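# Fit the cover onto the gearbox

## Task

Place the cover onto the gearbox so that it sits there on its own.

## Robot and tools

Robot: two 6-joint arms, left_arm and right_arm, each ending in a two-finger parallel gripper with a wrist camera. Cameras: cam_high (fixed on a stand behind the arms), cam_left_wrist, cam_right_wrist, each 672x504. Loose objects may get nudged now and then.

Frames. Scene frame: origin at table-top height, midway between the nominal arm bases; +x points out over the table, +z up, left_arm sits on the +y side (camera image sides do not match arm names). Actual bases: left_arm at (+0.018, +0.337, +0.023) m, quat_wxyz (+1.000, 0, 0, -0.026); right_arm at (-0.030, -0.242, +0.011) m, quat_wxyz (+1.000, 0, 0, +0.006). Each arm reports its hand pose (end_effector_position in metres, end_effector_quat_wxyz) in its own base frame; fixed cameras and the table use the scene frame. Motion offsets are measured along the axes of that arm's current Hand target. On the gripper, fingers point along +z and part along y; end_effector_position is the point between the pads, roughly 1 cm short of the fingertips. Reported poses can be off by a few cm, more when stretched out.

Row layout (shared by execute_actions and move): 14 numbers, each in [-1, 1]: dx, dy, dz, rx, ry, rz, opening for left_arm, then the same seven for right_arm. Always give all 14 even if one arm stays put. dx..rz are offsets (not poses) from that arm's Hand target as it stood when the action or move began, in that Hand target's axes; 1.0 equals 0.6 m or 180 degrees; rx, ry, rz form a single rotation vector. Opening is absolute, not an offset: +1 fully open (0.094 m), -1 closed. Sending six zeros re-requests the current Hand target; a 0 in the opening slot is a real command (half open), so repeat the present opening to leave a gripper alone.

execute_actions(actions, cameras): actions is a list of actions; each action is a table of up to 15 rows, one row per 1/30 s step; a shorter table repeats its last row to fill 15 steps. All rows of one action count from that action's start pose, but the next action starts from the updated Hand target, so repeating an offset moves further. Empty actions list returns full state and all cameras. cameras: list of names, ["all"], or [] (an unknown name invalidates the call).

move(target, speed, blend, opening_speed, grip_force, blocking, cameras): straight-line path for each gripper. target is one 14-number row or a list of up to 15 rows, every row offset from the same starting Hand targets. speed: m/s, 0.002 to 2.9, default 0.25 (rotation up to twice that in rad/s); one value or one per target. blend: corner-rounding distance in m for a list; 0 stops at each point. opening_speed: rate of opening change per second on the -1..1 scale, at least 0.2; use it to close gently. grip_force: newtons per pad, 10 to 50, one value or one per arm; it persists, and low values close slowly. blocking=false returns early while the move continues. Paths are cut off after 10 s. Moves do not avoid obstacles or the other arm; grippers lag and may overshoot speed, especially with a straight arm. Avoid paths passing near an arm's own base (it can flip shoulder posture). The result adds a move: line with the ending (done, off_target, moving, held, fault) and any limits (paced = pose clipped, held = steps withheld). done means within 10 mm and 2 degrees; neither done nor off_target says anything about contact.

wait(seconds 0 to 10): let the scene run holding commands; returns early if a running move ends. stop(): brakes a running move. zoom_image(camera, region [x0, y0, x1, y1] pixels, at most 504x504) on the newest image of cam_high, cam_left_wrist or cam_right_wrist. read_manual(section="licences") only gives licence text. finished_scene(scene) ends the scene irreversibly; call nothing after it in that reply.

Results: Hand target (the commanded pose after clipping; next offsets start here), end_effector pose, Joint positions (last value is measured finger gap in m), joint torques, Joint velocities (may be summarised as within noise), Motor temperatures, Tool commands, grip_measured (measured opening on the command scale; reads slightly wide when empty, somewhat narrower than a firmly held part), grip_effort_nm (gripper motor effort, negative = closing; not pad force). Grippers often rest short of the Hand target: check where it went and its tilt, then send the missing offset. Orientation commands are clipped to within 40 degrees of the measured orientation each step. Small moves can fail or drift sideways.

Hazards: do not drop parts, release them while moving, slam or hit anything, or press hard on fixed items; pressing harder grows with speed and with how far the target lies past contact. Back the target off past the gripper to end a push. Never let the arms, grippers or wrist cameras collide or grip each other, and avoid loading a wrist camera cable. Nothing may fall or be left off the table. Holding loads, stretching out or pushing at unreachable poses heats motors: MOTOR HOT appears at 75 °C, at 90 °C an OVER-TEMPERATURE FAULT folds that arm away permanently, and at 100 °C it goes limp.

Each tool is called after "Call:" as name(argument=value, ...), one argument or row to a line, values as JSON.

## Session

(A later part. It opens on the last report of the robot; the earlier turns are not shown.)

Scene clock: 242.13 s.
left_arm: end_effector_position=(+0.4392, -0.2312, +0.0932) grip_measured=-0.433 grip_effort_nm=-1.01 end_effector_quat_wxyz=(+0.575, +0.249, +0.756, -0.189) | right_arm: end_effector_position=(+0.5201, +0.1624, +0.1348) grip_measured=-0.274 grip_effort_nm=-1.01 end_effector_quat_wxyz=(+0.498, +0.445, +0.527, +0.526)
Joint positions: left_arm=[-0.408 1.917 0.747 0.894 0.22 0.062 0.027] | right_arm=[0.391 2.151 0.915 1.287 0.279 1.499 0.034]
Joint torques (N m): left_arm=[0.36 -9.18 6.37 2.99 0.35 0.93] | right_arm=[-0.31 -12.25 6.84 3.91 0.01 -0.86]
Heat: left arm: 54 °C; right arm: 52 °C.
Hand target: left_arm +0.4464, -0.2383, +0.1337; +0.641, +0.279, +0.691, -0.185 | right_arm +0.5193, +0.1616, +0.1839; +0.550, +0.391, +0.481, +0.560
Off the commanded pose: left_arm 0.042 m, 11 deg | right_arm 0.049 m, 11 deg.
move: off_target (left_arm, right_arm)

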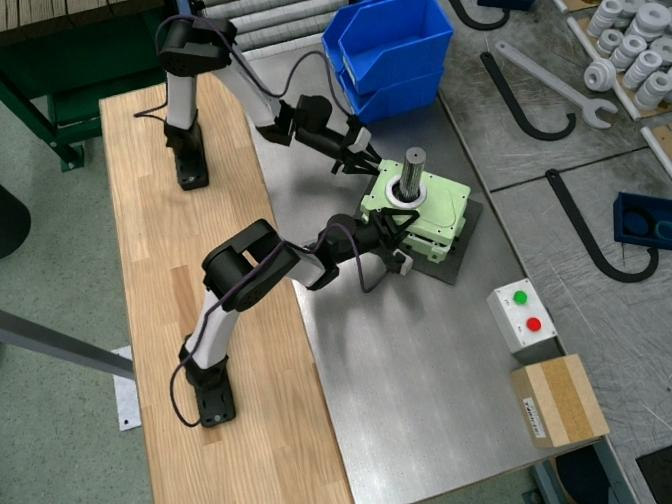

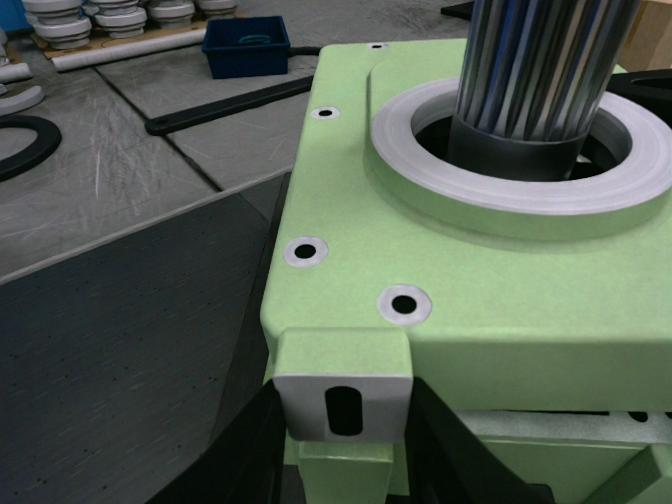

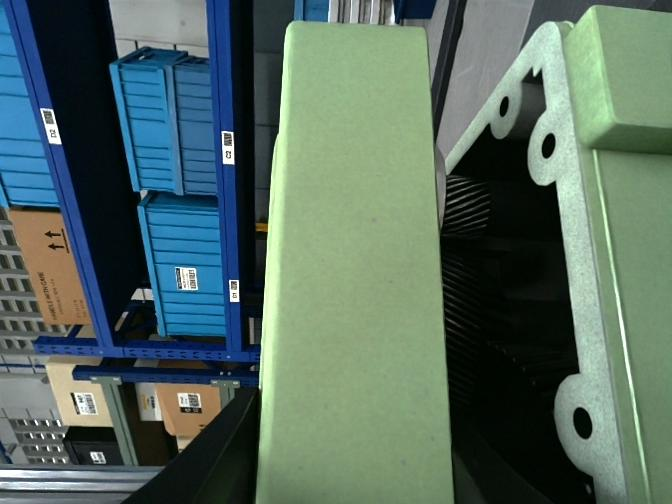

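Call:
move(
  target=[0.0125,0.0013,0.0007,0.0049,-0.0007,0.0106,-0.6,0.0042,-0.0167,-0.0078,-0.0068,-0.0082,0.005,-0.5],
  speed=0.03,
  cameras=["cam_high","cam_left_wrist","cam_right_wrist"],
)

Call:
zoom_image(
  camera="cam_high",
  region=[395, 200, 485, 270],
)

Call:
zoom_image(
  camera="cam_left_wrist",
  region=[260, 390, 672, 504],
)

Scene clock: 249.57 s.
left_arm: end_effector_position=(+0.4413, -0.2296, +0.0900) grip_measured=-0.433 grip_effort_nm=-1.01 end_effector_quat_wxyz=(+0.585, +0.263, +0.745, -0.185) | right_arm: end_effector_position=(+0.5182, +0.1628, +0.1314) grip_measured=-0.274 grip_effort_nm=-1.01 end_effector_quat_wxyz=(+0.512, +0.441, +0.510, +0.533)
Joint positions: left_arm=[-0.395 1.946 0.743 0.946 0.243 0.096 0.027] | right_arm=[0.402 2.201 0.915 1.382 0.308 1.49 0.034]
Joint torques (N m): left_arm=[0.39 -9.09 6.45 2.86 0.43 0.95] | right_arm=[-0.03 -11.11 7.01 3.81 0.05 -0.72]
Motor temperatures (°C): left_arm=[21 43 42 56 23 23 23] | right_arm=[23 35 38 54 21 19 21]
Heat: left arm: 56 °C; right arm: 54 °C.
Hand target: left_arm +0.4470, -0.2369, +0.1262; +0.642, +0.295, +0.684, -0.180 | right_arm +0.5169, +0.1631, +0.1730; +0.555, +0.396, +0.465, +0.564
Off the commanded pose: left_arm 0.037 m, 10 deg | right_arm 0.042 m, 10 deg.
move: off_target (left_arm, right_arm)

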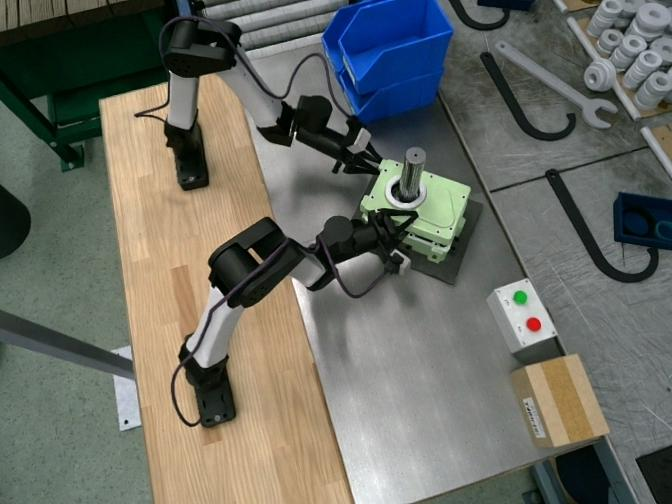

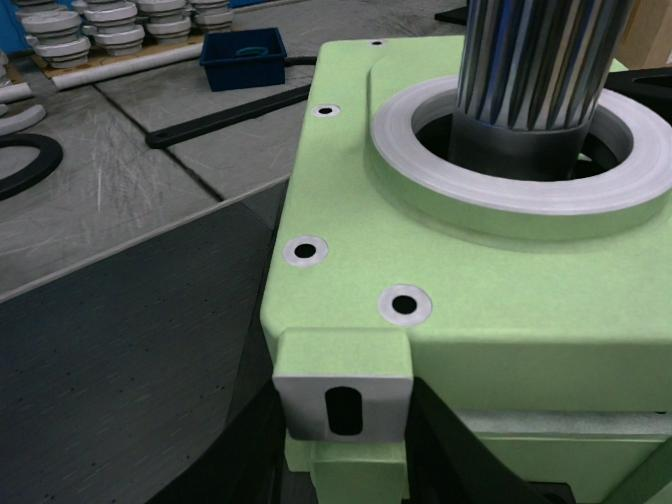

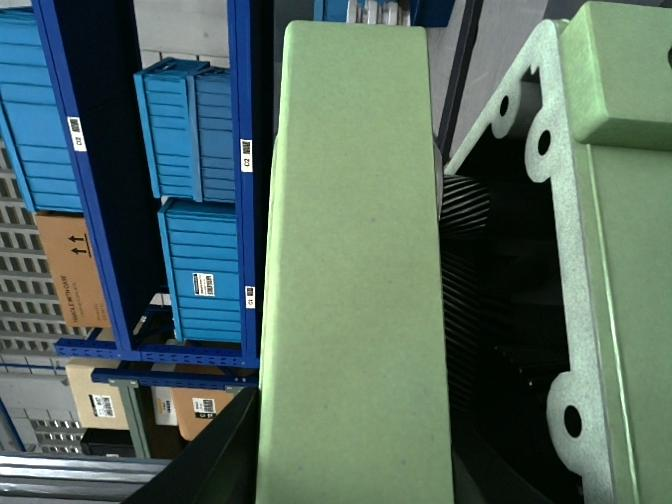

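Scaled by 5.600 from the camera's 672x504 image, which has a finer 960x720 frame.

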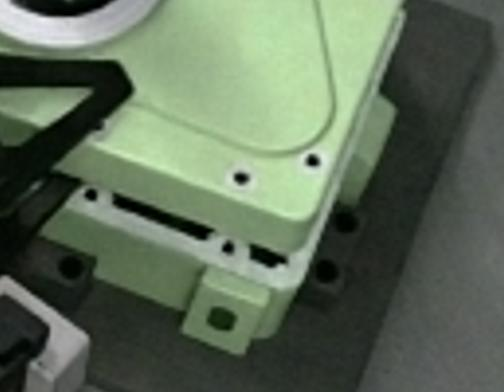

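Scaled by 1.223 from the camera's 672x504 image, which has a finer 960x720 frame.

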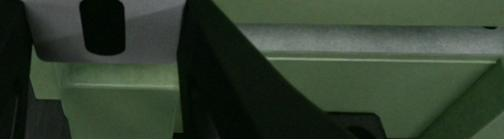

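Call:
move(
  target=[0.0083,-0.0061,0.002,0,0,0,-0.6,-0.0016,-0.0107,-0.0061,0,0,0,-0.5],
  speed=0.03,
  cameras=["cam_left_wrist","cam_right_wrist"],
)

Call:
zoom_image(
  camera="cam_left_wrist",
  region=[260, 390, 672, 504],
)

Scene clock: 251.57 s.
left_arm: end_effector_position=(+0.4427, -0.2309, +0.0906) grip_measured=-0.433 grip_effort_nm=-1.01 end_effector_quat_wxyz=(+0.593, +0.266, +0.737, -0.186) | right_arm: end_effector_position=(+0.5179, +0.1614, +0.1316) grip_measured=-0.275 grip_effort_nm=-1.01 end_effector_quat_wxyz=(+0.515, +0.442, +0.503, +0.536)
Joint positions: left_arm=[-0.395 1.965 0.743 0.986 0.247 0.101 0.027] | right_arm=[0.402 2.213 0.915 1.408 0.316 1.491 0.034]
Joint torques (N m): left_arm=[-0.38 -8.79 6.04 2.75 0.3 0.84] | right_arm=[-0.2 -10.37 6.15 3.81 -0.08 -0.74]
Motor temperatures (°C): left_arm=[21 43 42 56 23 23 23] | right_arm=[23 35 37 54 21 19 21]
Heat: left arm: 56 °C; right arm: 54 °C.
Hand target: left_arm +0.4456, -0.2396, +0.1208; +0.643, +0.295, +0.684, -0.180 | right_arm +0.5151, +0.1614, +0.1659; +0.555, +0.396, +0.465, +0.564
Off the commanded pose: left_arm 0.031 m, 9 deg | right_arm 0.034 m, 9 deg.
move: off_target (left_arm, right_arm)
Images, in order (width x height): cam_left_wrist 672x504, cam_right_wrist 672x504.

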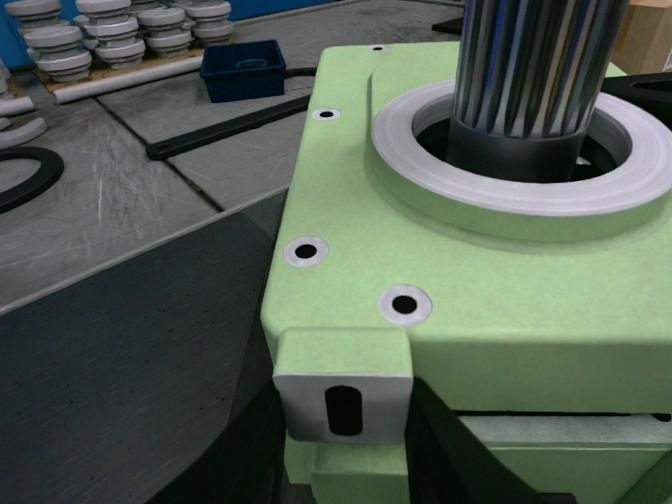

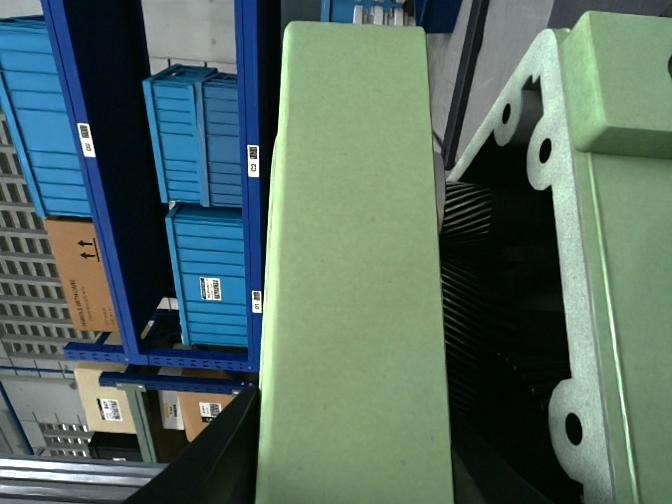

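Scaled by 1.223 from the camera's 672x504 image, which has a finer 960x720 frame.

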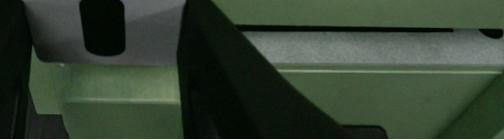

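Call:
zoom_image(
  camera="cam_left_wrist",
  region=[560, 380, 672, 470],
)

Call:
execute_actions(
  actions=[],
  cameras=["cam_high"],
)

Call:
zoom_image(
  camera="cam_high",
  region=[350, 150, 490, 270],
)

Scaled by 4.500 from the camera's 672x504 image, which has a finer 960x720 frame.

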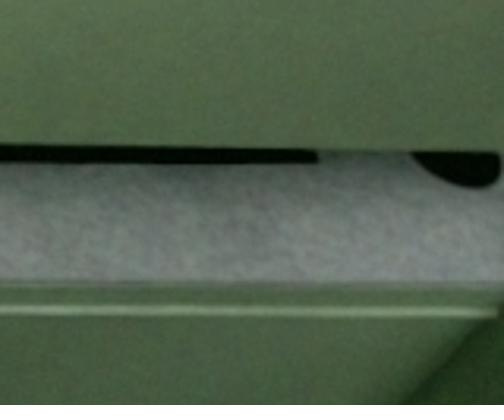

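Scene clock: 252.07 s.
left_arm: end_effector_position=(+0.4427, -0.2309, +0.0906) grip_measured=-0.433 grip_effort_nm=-1.01 end_effector_quat_wxyz=(+0.593, +0.266, +0.737, -0.186) | right_arm: end_effector_position=(+0.5179, +0.1614, +0.1316) grip_measured=-0.275 grip_effort_nm=-1.01 end_effector_quat_wxyz=(+0.515, +0.442, +0.502, +0.536)
Joint positions: left_arm=[-0.395 1.965 0.743 0.986 0.247 0.101 0.027] | right_arm=[0.402 2.213 0.915 1.408 0.317 1.491 0.034]
Joint velocities: within noise
Joint torques (N m): left_arm=[-0.39 -8.72 6.04 2.77 0.31 0.85] | right_arm=[-0.21 -10.35 6.16 3.81 -0.08 -0.75]
Motor temperatures (°C): left_arm=[21 43 42 56 23 23 23] | right_arm=[23 35 37 54 21 19 21]
Heat: left arm: 56 °C; right arm: 54 °C.
Hand target: left_arm +0.4456, -0.2396, +0.1208; +0.642, +0.295, +0.684, -0.180 | right_arm +0.5151, +0.1614, +0.1659; +0.555, +0.396, +0.465, +0.564
Tool commands: left_gripper/opening=-0.6 right_gripper/opening=-0.5
Off the commanded pose: left_arm 0.031 m, 9 deg | right_arm 0.034 m, 9 deg.
Images, in order (width x height): cam_high 672x504.

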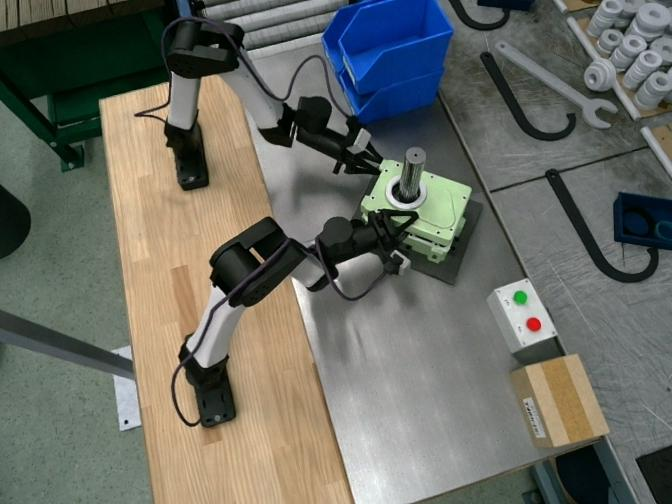

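Scaled by 3.600 from the camera's 672x504 image, which has a finer 960x720 frame.

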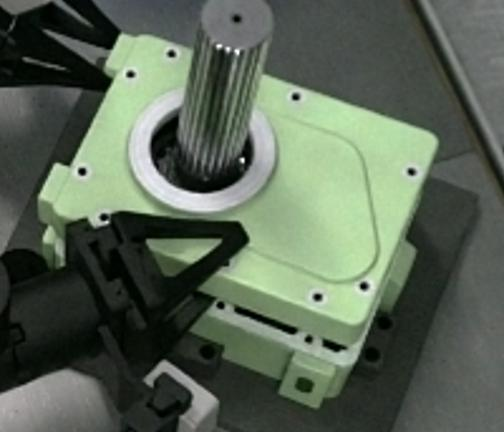

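Call:
execute_actions(
  actions=[],
  cameras=["cam_left_wrist", "cam_right_wrist"],
)

Call:
zoom_image(
  camera="cam_left_wrist",
  region=[260, 360, 430, 504],
)

Call:
zoom_image(
  camera="cam_right_wrist",
  region=[420, 0, 672, 240],
)

Scene clock: 253.37 s.
left_arm: end_effector_position=(+0.4427, -0.2309, +0.0906) grip_measured=-0.433 grip_effort_nm=-1.01 end_effector_quat_wxyz=(+0.593, +0.266, +0.737, -0.186) | right_arm: end_effector_position=(+0.5179, +0.1614, +0.1316) grip_measured=-0.275 grip_effort_nm=-1.01 end_effector_quat_wxyz=(+0.515, +0.442, +0.502, +0.536)
Joint positions: left_arm=[-0.395 1.965 0.743 0.986 0.247 0.101 0.027] | right_arm=[0.402 2.213 0.915 1.408 0.317 1.491 0.034]
Joint velocities: within noise
Joint torques (N m): left_arm=[-0.39 -8.73 6.08 2.76 0.29 0.86] | right_arm=[-0.21 -10.35 6.17 3.81 -0.08 -0.74]
Motor temperatures (°C): left_arm=[21 42 42 56 23 23 23] | right_arm=[23 35 37 54 21 19 21]
Heat: left arm: 56 °C; right arm: 54 °C.
Hand target: left_arm +0.4456, -0.2396, +0.1208; +0.642, +0.295, +0.684, -0.180 | right_arm +0.5151, +0.1614, +0.1659; +0.555, +0.396, +0.465, +0.564
Tool commands: left_gripper/opening=-0.6 right_gripper/opening=-0.5
Off the commanded pose: left_arm 0.031 m, 9 deg | right_arm 0.034 m, 9 deg.
Images, in order (width x height): cam_left_wrist 672x504, cam_right_wrist 672x504.

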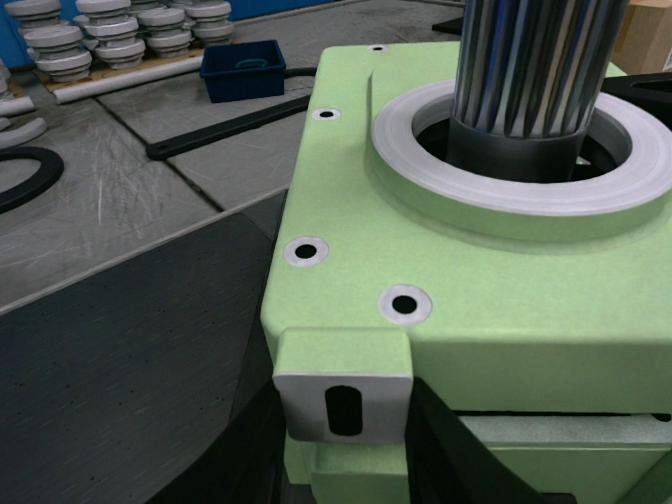

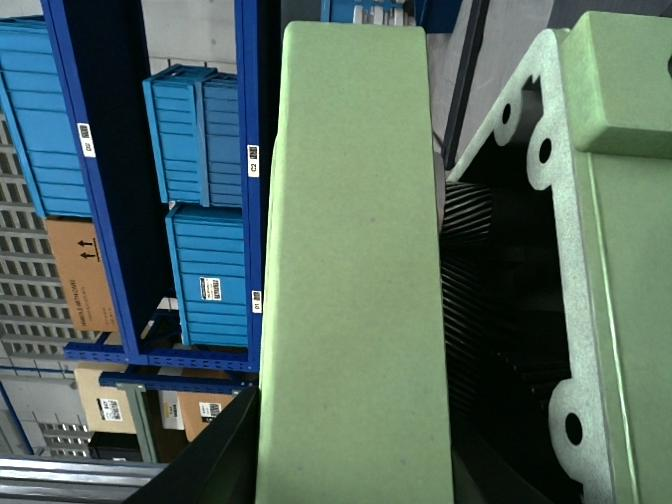

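Scaled by 2.965 from the camera's 672x504 image, which has a finer 960x720 frame.

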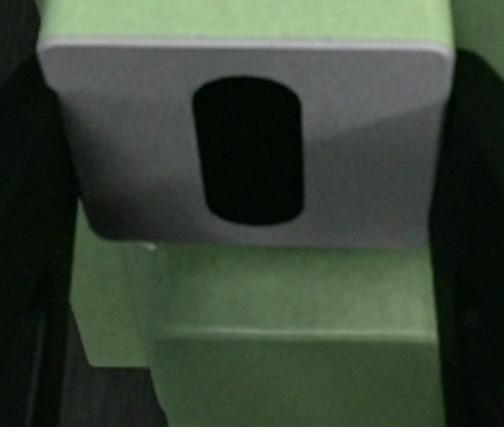

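Scaled by 2.000 from the camera's 672x504 image, which has a finer 960x720 frame.

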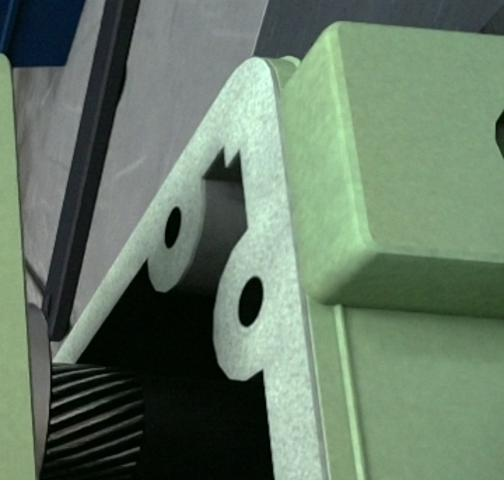

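Call:
move(
  target=[
    [-0.0131,0.0018,-0.0015,0,0,0,-0.6,-0.0009,0.0129,0.0034,0,0,0,-0.5],
    [-0.015,-0.0033,0.0092,0,0,0,-0.6,-0.0125,0.0112,0.0065,0,0,0,-0.5],
  ],
  speed=0.03,
  blend=0.003,
  cameras=["cam_left_wrist","cam_high","cam_right_wrist"],
)

Call:
zoom_image(
  camera="cam_high",
  region=[350, 150, 490, 270],
)

Call:
zoom_image(
  camera="cam_left_wrist",
  region=[250, 330, 672, 504],
)

Scene clock: 270.97 s.
left_arm: end_effector_position=(+0.4422, -0.2321, +0.0903) grip_measured=-0.433 grip_effort_nm=-1.01 end_effector_quat_wxyz=(+0.593, +0.266, +0.737, -0.185) | right_arm: end_effector_position=(+0.5188, +0.1598, +0.1316) grip_measured=-0.275 grip_effort_nm=-1.02 end_effector_quat_wxyz=(+0.515, +0.440, +0.504, +0.536)
Joint positions: left_arm=[-0.4 1.965 0.743 0.985 0.241 0.101 0.027] | right_arm=[0.396 2.213 0.915 1.408 0.306 1.491 0.034]
Joint torques (N m): left_arm=[-1.33 -9.94 8.34 2.46 0.22 0.82] | right_arm=[-1.2 -12.74 6.17 3.57 -0.17 -0.73]
Motor temperatures (°C): left_arm=[21 40 41 57 23 23 23] | right_arm=[23 35 36 52 21 19 21]
Heat: left arm: 57 °C; right arm: 52 °C.
Hand target: left_arm +0.4487, -0.2459, +0.1288; +0.643, +0.295, +0.684, -0.180 | right_arm +0.5177, +0.1546, +0.1739; +0.555, +0.396, +0.465, +0.564
Off the commanded pose: left_arm 0.042 m, 9 deg | right_arm 0.043 m, 9 deg.
move: off_target (left_arm, right_arm)

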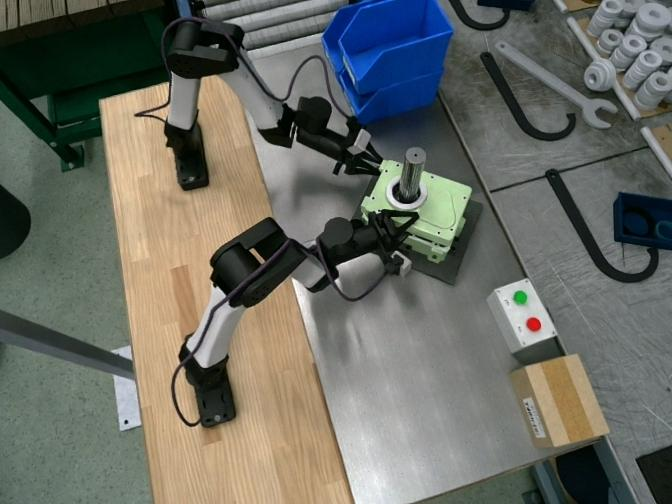

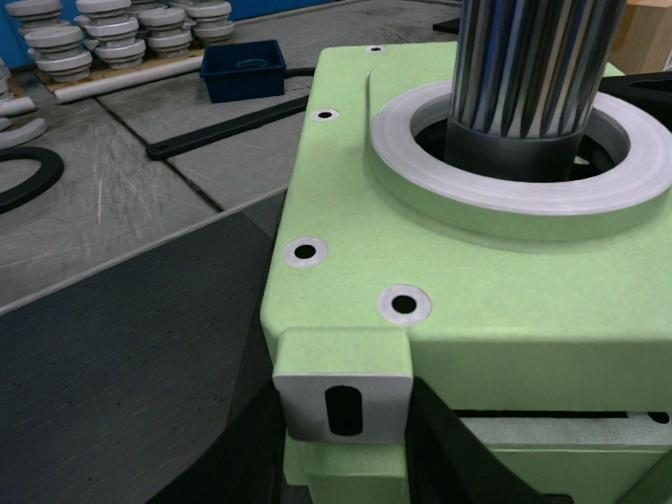

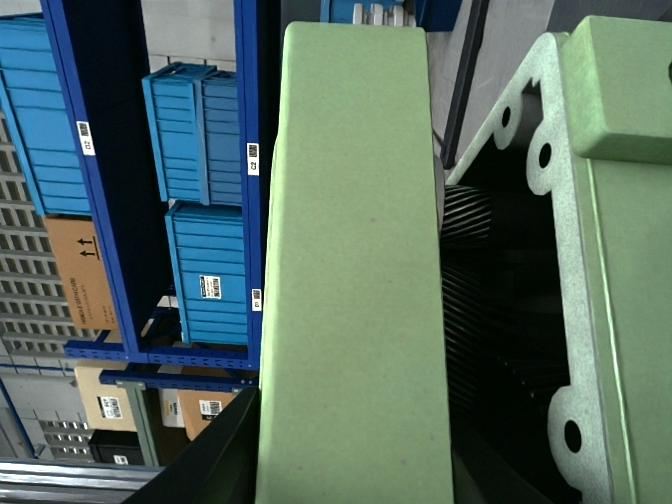

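Scaled by 3.600 from the camera's 672x504 image, which has a finer 960x720 frame.

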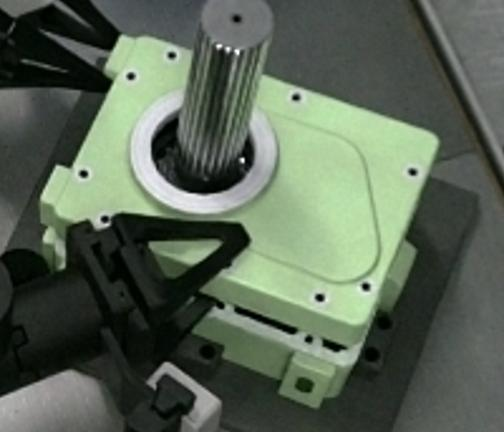

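Scaled by 1.194 from the camera's 672x504 image, which has a finer 960x720 frame.

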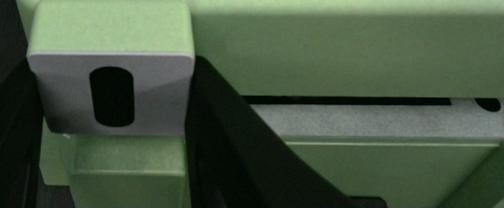

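Call:
move(
  target=[-0.0223,-0.0044,0.0127,0,0,0,-0.6,-0.0173,0.017,0.0095,0,0,0,-0.5],
  speed=0.04,
  cameras=["cam_left_wrist","cam_high","cam_right_wrist"],
)

Call:
zoom_image(
  camera="cam_high",
  region=[350, 150, 490, 270],
)

Call:
zoom_image(
  camera="cam_left_wrist",
  region=[250, 330, 672, 504],
)

Scene clock: 273.20 s.
left_arm: end_effector_position=(+0.4439, -0.2393, +0.0876) grip_measured=-0.433 grip_effort_nm=-1.01 end_effector_quat_wxyz=(+0.582, +0.264, +0.747, -0.182) | right_arm: end_effector_position=(+0.5227, +0.1527, +0.1279) grip_measured=-0.276 grip_effort_nm=-1.01 end_effector_quat_wxyz=(+0.506, +0.445, +0.512, +0.533)
Joint positions: left_arm=[-0.421 1.965 0.772 0.928 0.216 0.095 0.027] | right_arm=[0.371 2.203 0.915 1.372 0.275 1.503 0.034]
Joint torques (N m): left_arm=[-1.18 -12.08 9.31 2.45 0.28 0.87] | right_arm=[-1.32 -15.69 6.3 3.55 -0.07 -0.77]
Motor temperatures (°C): left_arm=[21 40 41 57 23 23 23] | right_arm=[23 35 36 52 21 19 21]
Heat: left arm: 57 °C; right arm: 52 °C.
Hand target: left_arm +0.4529, -0.2550, +0.1407; +0.642, +0.295, +0.684, -0.180 | right_arm +0.5212, +0.1453, +0.1860; +0.555, +0.396, +0.465, +0.564
Off the commanded pose: left_arm 0.056 m, 11 deg | right_arm 0.059 m, 10 deg.
move: off_target (left_arm, right_arm)

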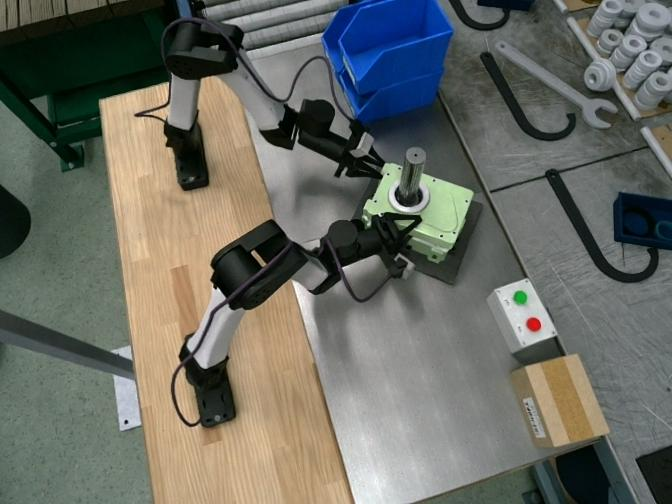

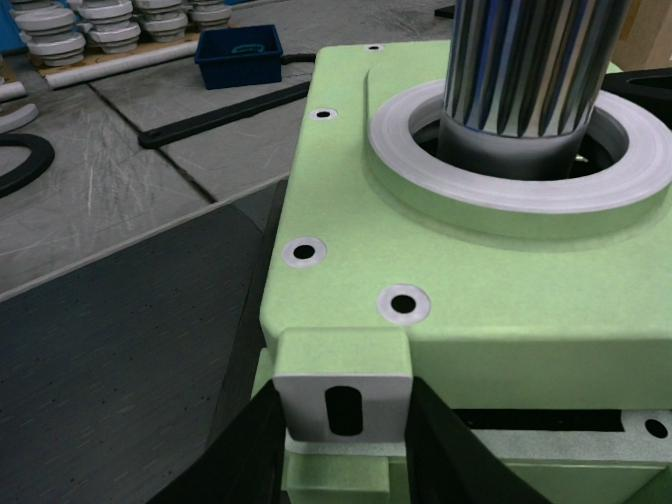

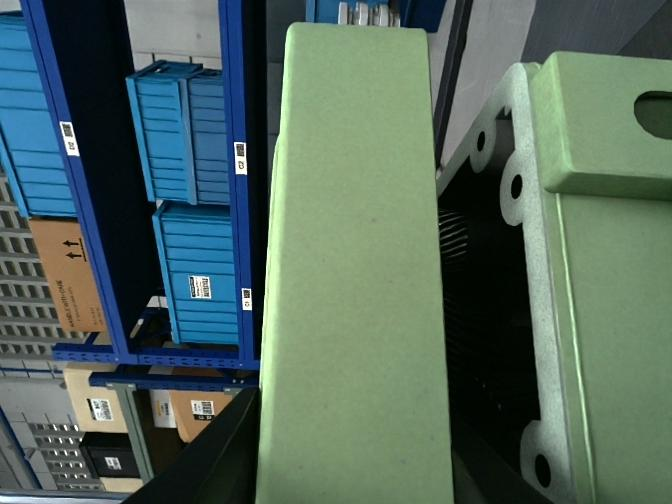

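Scaled by 3.600 from the camera's 672x504 image, which has a finer 960x720 frame.

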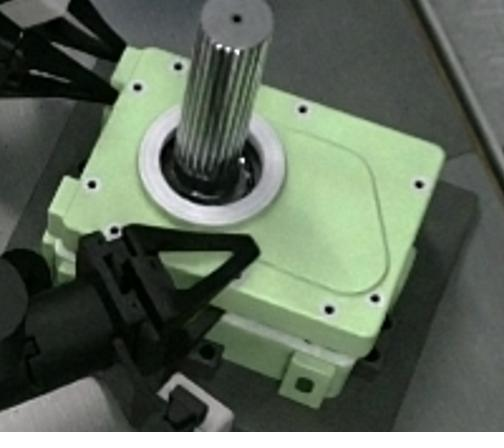

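Scaled by 1.194 from the camera's 672x504 image, which has a finer 960x720 frame.

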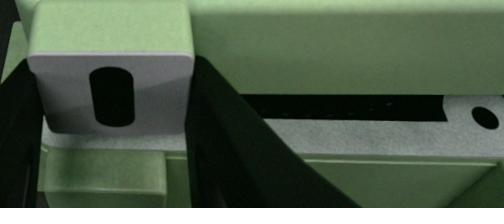

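Call:
zoom_image(
  camera="cam_left_wrist",
  region=[420, 400, 672, 504],
)

Call:
zoom_image(
  camera="cam_left_wrist",
  region=[250, 330, 430, 504],
)

Call:
zoom_image(
  camera="cam_right_wrist",
  region=[420, 20, 672, 272],
)

Scaled by 2.000 from the camera's 672x504 image, which has a finer 960x720 frame.

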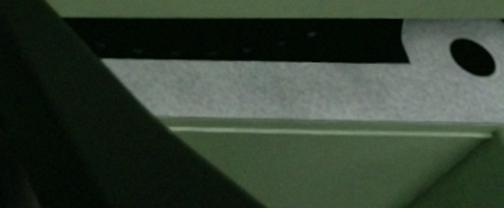

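Scaled by 2.800 from the camera's 672x504 image, which has a finer 960x720 frame.

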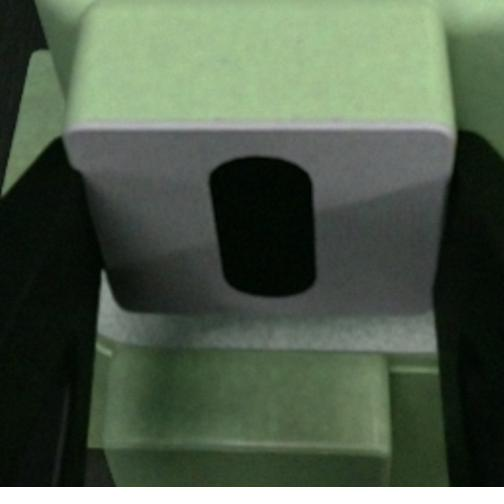

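Scaled by 2.000 from the camera's 672x504 image, which has a finer 960x720 frame.

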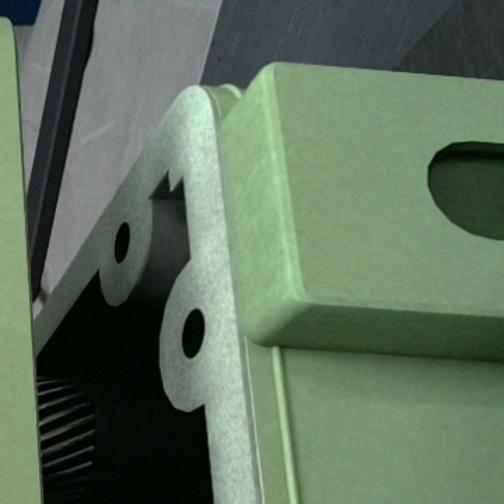

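Call:
execute_actions(
  actions=[],
  cameras=["cam_high"],
)

Call:
zoom_image(
  camera="cam_high",
  region=[400, 205, 480, 265],
)

Call:
zoom_image(
  camera="cam_high",
  region=[355, 170, 445, 240],
)

Scene clock: 281.63 s.
left_arm: end_effector_position=(+0.4439, -0.2393, +0.0876) grip_measured=-0.433 grip_effort_nm=-1.01 end_effector_quat_wxyz=(+0.582, +0.264, +0.747, -0.182) | right_arm: end_effector_position=(+0.5227, +0.1527, +0.1278) grip_measured=-0.276 grip_effort_nm=-1.01 end_effector_quat_wxyz=(+0.506, +0.445, +0.512, +0.532)
Joint positions: left_arm=[-0.421 1.965 0.772 0.928 0.216 0.095 0.027] | right_arm=[0.371 2.203 0.915 1.372 0.275 1.503 0.034]
Joint velocities: within noise
Joint torques (N m): left_arm=[-1.22 -12.1 9.37 2.45 0.29 0.86] | right_arm=[-1.29 -15.68 6.28 3.55 -0.08 -0.78]
Motor temperatures (°C): left_arm=[21 40 42 55 23 23 23] | right_arm=[23 38 35 54 20 19 21]
Heat: left arm: 55 °C; right arm: 54 °C.
Hand target: left_arm +0.4529, -0.2550, +0.1407; +0.642, +0.295, +0.684, -0.180 | right_arm +0.5212, +0.1453, +0.1859; +0.555, +0.396, +0.465, +0.564
Tool commands: left_gripper/opening=-0.6 right_gripper/opening=-0.5
Off the commanded pose: left_arm 0.056 m, 11 deg | right_arm 0.059 m, 10 deg.
Images, in order (width x height): cam_high 672x504.

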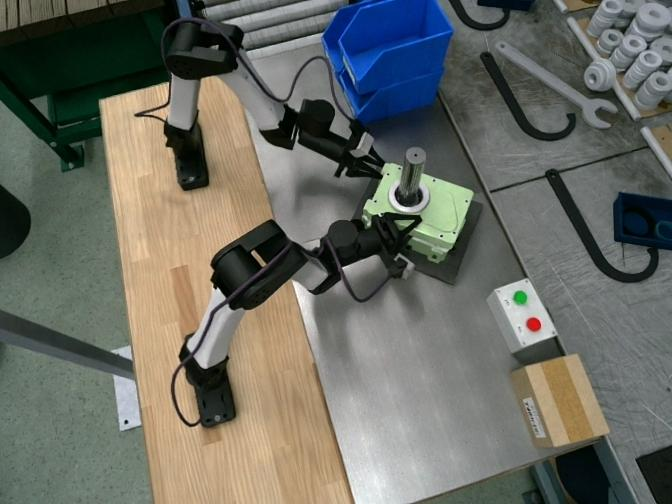

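Scaled by 6.300 from the camera's 672x504 image, which has a finer 960x720 frame.

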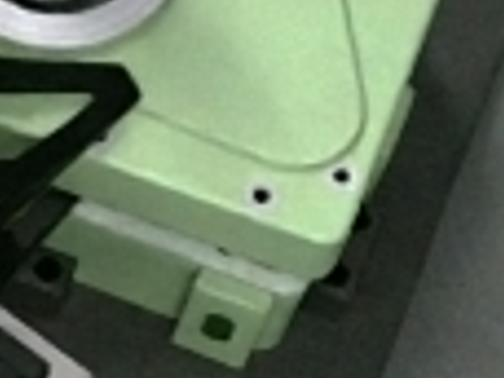

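Scaled by 5.600 from the camera's 672x504 image, which has a finer 960x720 frame.

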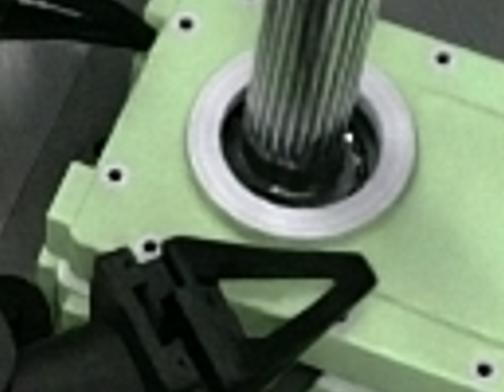

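Call:
move(
  target=[
    [0.0503, -0.0001, 0.0038, 0, 0, 0, -0.6, 0.0092, -0.0488, -0.0090, 0, 0, 0, -0.5],
  ],
  speed=0.04,
  cameras=["all"],
)

Scene clock: 285.53 s.
left_arm: end_effector_position=(+0.4477, -0.2430, +0.0849) grip_measured=-0.433 grip_effort_nm=-1.01 end_effector_quat_wxyz=(+0.604, +0.267, +0.728, -0.186) | right_arm: end_effector_position=(+0.5209, +0.1516, +0.1289) grip_measured=-0.277 grip_effort_nm=-1.01 end_effector_quat_wxyz=(+0.522, +0.430, +0.498, +0.542)
Joint positions: left_arm=[-0.421 2.031 0.772 1.051 0.224 0.099 0.027] | right_arm=[0.371 2.247 0.915 1.472 0.278 1.478 0.034]
Joint torques (N m): left_arm=[0.14 -8.5 7.84 2.4 0.33 0.82] | right_arm=[-0.83 -10.91 7.19 3.12 -0.09 -0.5]
Heat: left arm: 54 °C; right arm: 54 °C.
Hand target: left_arm +0.4546, -0.2514, +0.1107; +0.642, +0.295, +0.684, -0.180 | right_arm +0.5232, +0.1489, +0.1559; +0.555, +0.396, +0.465, +0.564
Off the commanded pose: left_arm 0.028 m, 7 deg | right_arm 0.027 m, 7 deg.
joint sent to its limit (right arm) — joint 4 (wrist pitch), upper limit. The joint targets still meet the commanded pose.
move: off_target (left_arm, right_arm)

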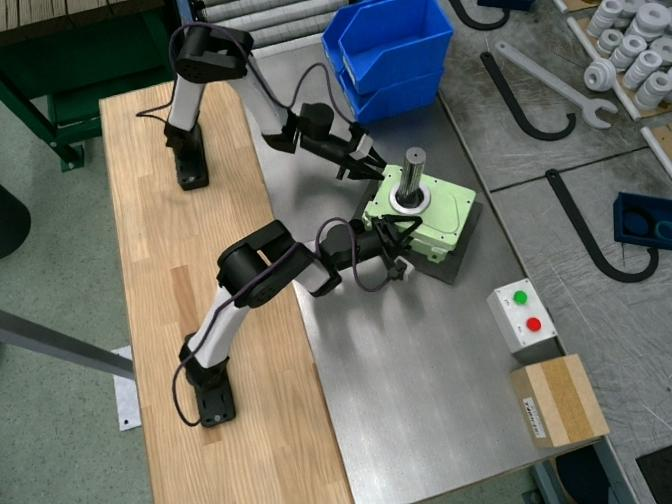

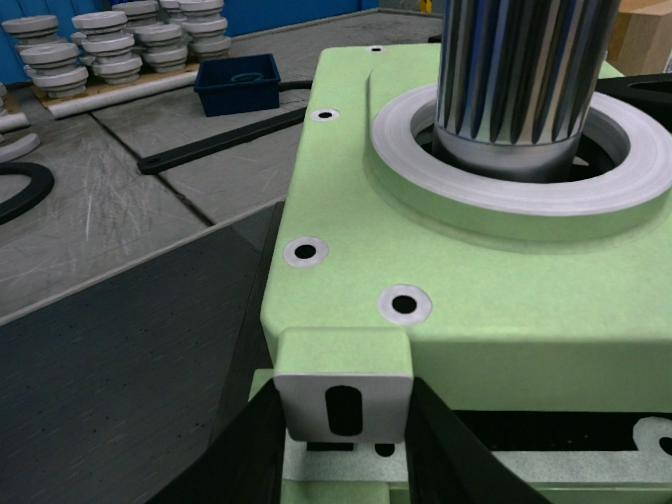

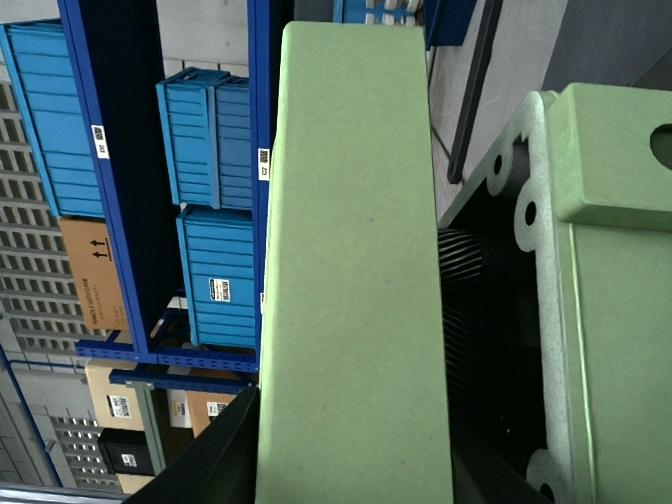

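Call:
zoom_image(
  camera="cam_right_wrist",
  region=[400, 60, 672, 504],
)

Call:
zoom_image(
  camera="cam_left_wrist",
  region=[200, 300, 672, 504],
)

Call:
zoom_image(
  camera="cam_high",
  region=[340, 140, 500, 290],
)

Scaled by 1.135 from the camera's 672x504 image, which has a finer 960x720 frame.

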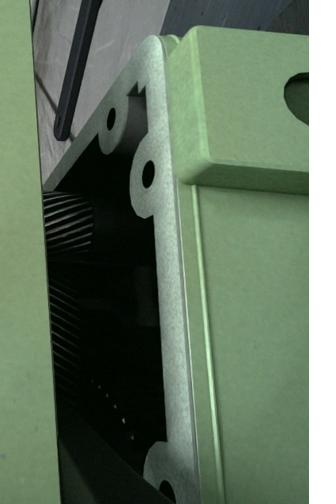

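Scaled by 1.068 from the camera's 672x504 image, which has a finer 960x720 frame.

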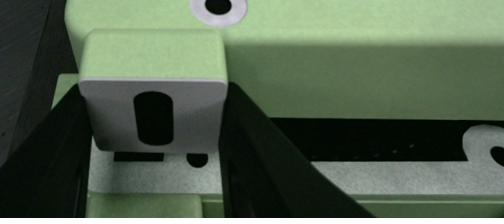

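Scaled by 3.150 from the camera's 672x504 image, which has a finer 960x720 frame.

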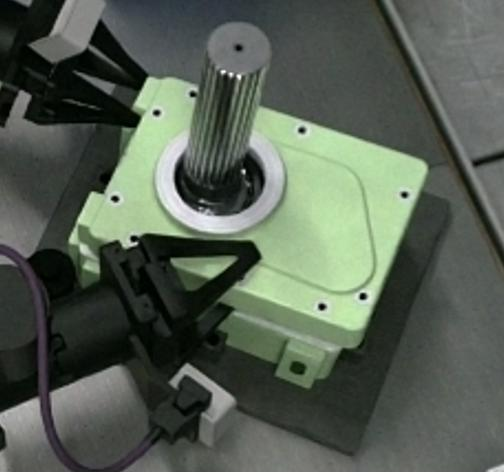

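Call:
zoom_image(
  camera="cam_high",
  region=[400, 200, 480, 270],
)

Call:
zoom_image(
  camera="cam_high",
  region=[360, 160, 440, 230],
)

Scaled by 6.300 from the camera's 672x504 image, which has a finer 960x720 frame.

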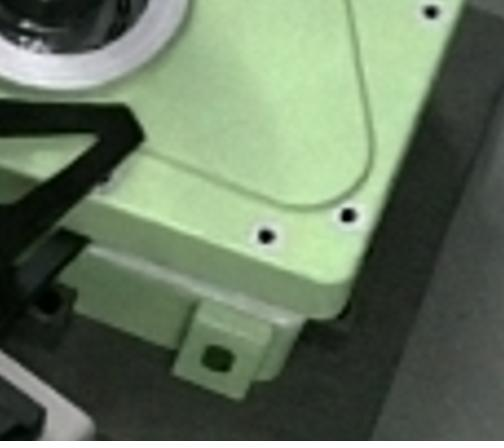

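Scaled by 6.300 from the camera's 672x504 image, which has a finer 960x720 frame.

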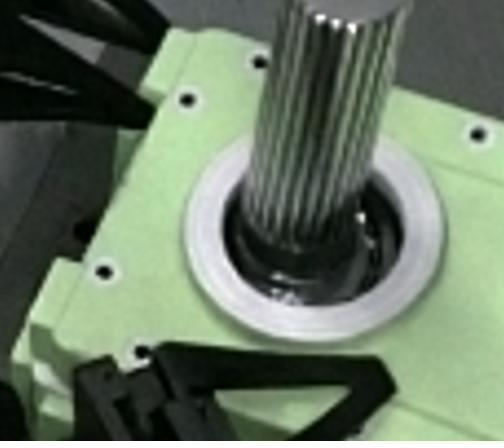

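Call:
zoom_image(
  camera="cam_high",
  region=[408, 225, 460, 264],
)

Call:
zoom_image(
  camera="cam_left_wrist",
  region=[380, 380, 672, 504],
)

Call:
zoom_image(
  camera="cam_left_wrist",
  region=[220, 400, 420, 504],
)

Scaled by 9.692 from the camera's 672x504 image, which has a finer 960x720 frame.

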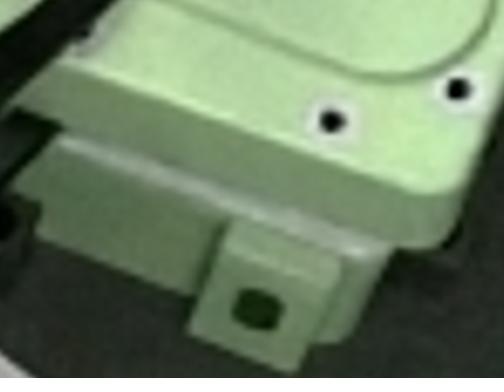

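Scaled by 1.726 from the camera's 672x504 image, which has a finer 960x720 frame.

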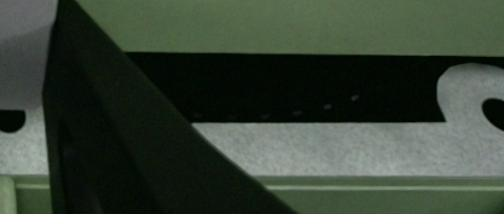

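Scaled by 2.520 from the camera's 672x504 image, which has a finer 960x720 frame.

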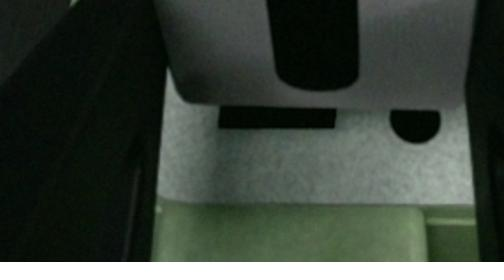

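Call:
move(
  target=[
    [-0.0455, 0.0145, -0.0288, 0, 0, 0, -0.6, 0.0155, 0.0518, 0.0045, 0, 0, 0, -0.5],
  ],
  speed=0.05,
  cameras=["all"],
)

Call:
zoom_image(
  camera="cam_high",
  region=[400, 200, 480, 270],
)

Call:
zoom_image(
  camera="cam_left_wrist",
  region=[220, 360, 672, 504],
)

Call:
zoom_image(
  camera="cam_high",
  region=[360, 160, 440, 230],
)

Scene clock: 310.40 s.
left_arm: end_effector_position=(+0.4457, -0.2352, +0.0896) grip_measured=-0.433 grip_effort_nm=-1.01 end_effector_quat_wxyz=(+0.584, +0.269, +0.743, -0.184) | right_arm: end_effector_position=(+0.5195, +0.1571, +0.1308) grip_measured=-0.277 grip_effort_nm=-1.01 end_effector_quat_wxyz=(+0.518, +0.439, +0.502, +0.535)
Joint positions: left_arm=[-0.403 1.963 0.772 0.931 0.241 0.105 0.027] | right_arm=[0.39 2.22 0.915 1.421 0.304 1.485 0.034]
Joint torques (N m): left_arm=[0.64 -13.89 5.46 2.54 0.38 0.83] | right_arm=[0.2 -16.7 6.94 3.02 -0.03 -0.69]
Motor temperatures (°C): left_arm=[21 40 42 56 23 23 23] | right_arm=[23 36 35 52 20 19 22]
Heat: left arm: 56 °C; right arm: 52 °C.
Hand target: left_arm +0.4467, -0.2387, +0.1405; +0.642, +0.295, +0.684, -0.180 | right_arm +0.5172, +0.1599, +0.1859; +0.555, +0.396, +0.465, +0.564
Off the commanded pose: left_arm 0.051 m, 10 deg | right_arm 0.055 m, 8 deg.
move: off_target (left_arm, right_arm)

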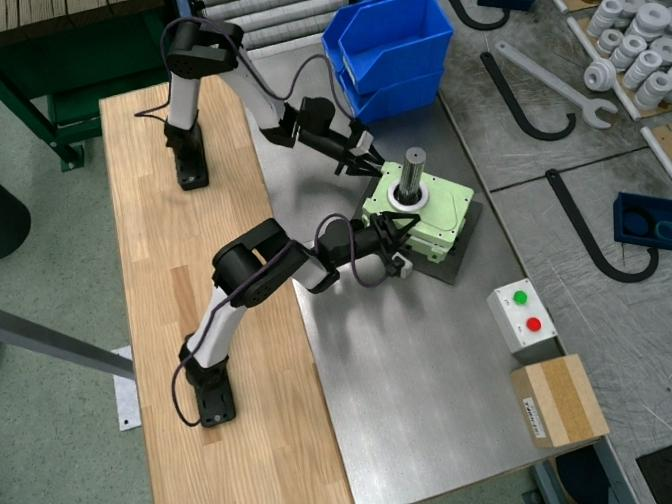

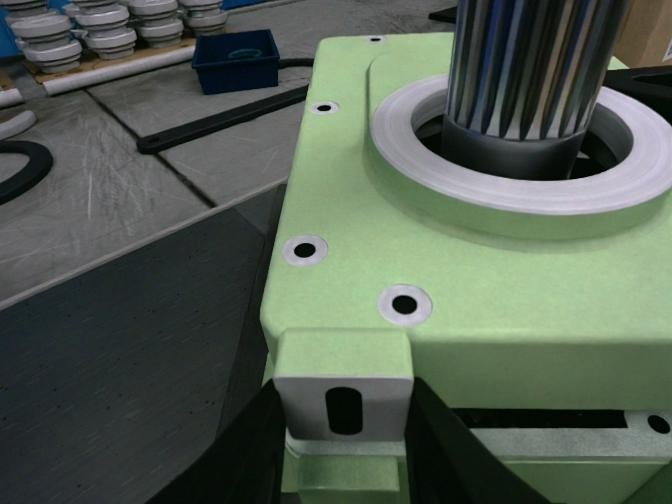

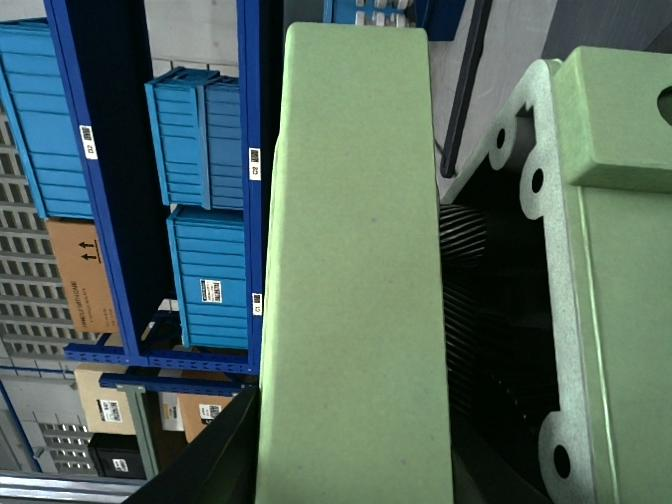

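Scaled by 6.300 from the camera's 672x504 image, which has a finer 960x720 frame.

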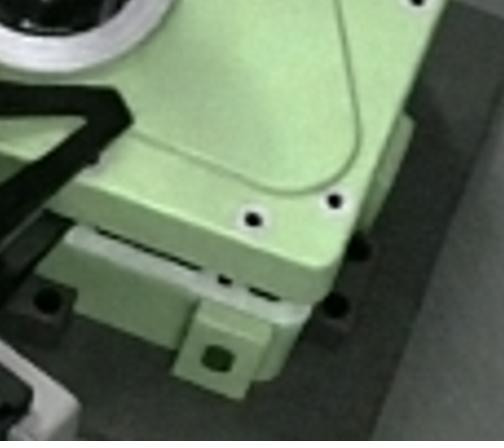

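Scaled by 1.115 from the camera's 672x504 image, which has a finer 960x720 frame.

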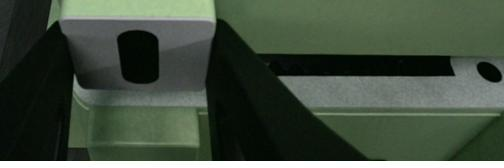

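Scaled by 6.300 from the camera's 672x504 image, which has a finer 960x720 frame.

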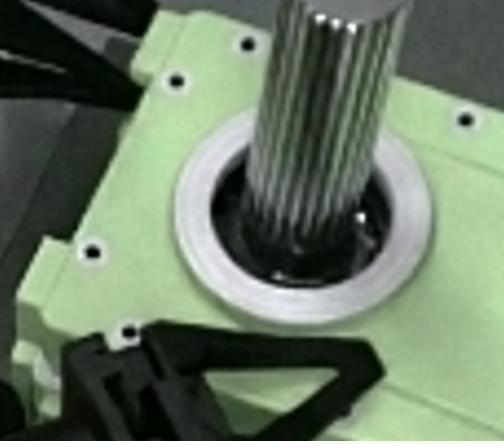

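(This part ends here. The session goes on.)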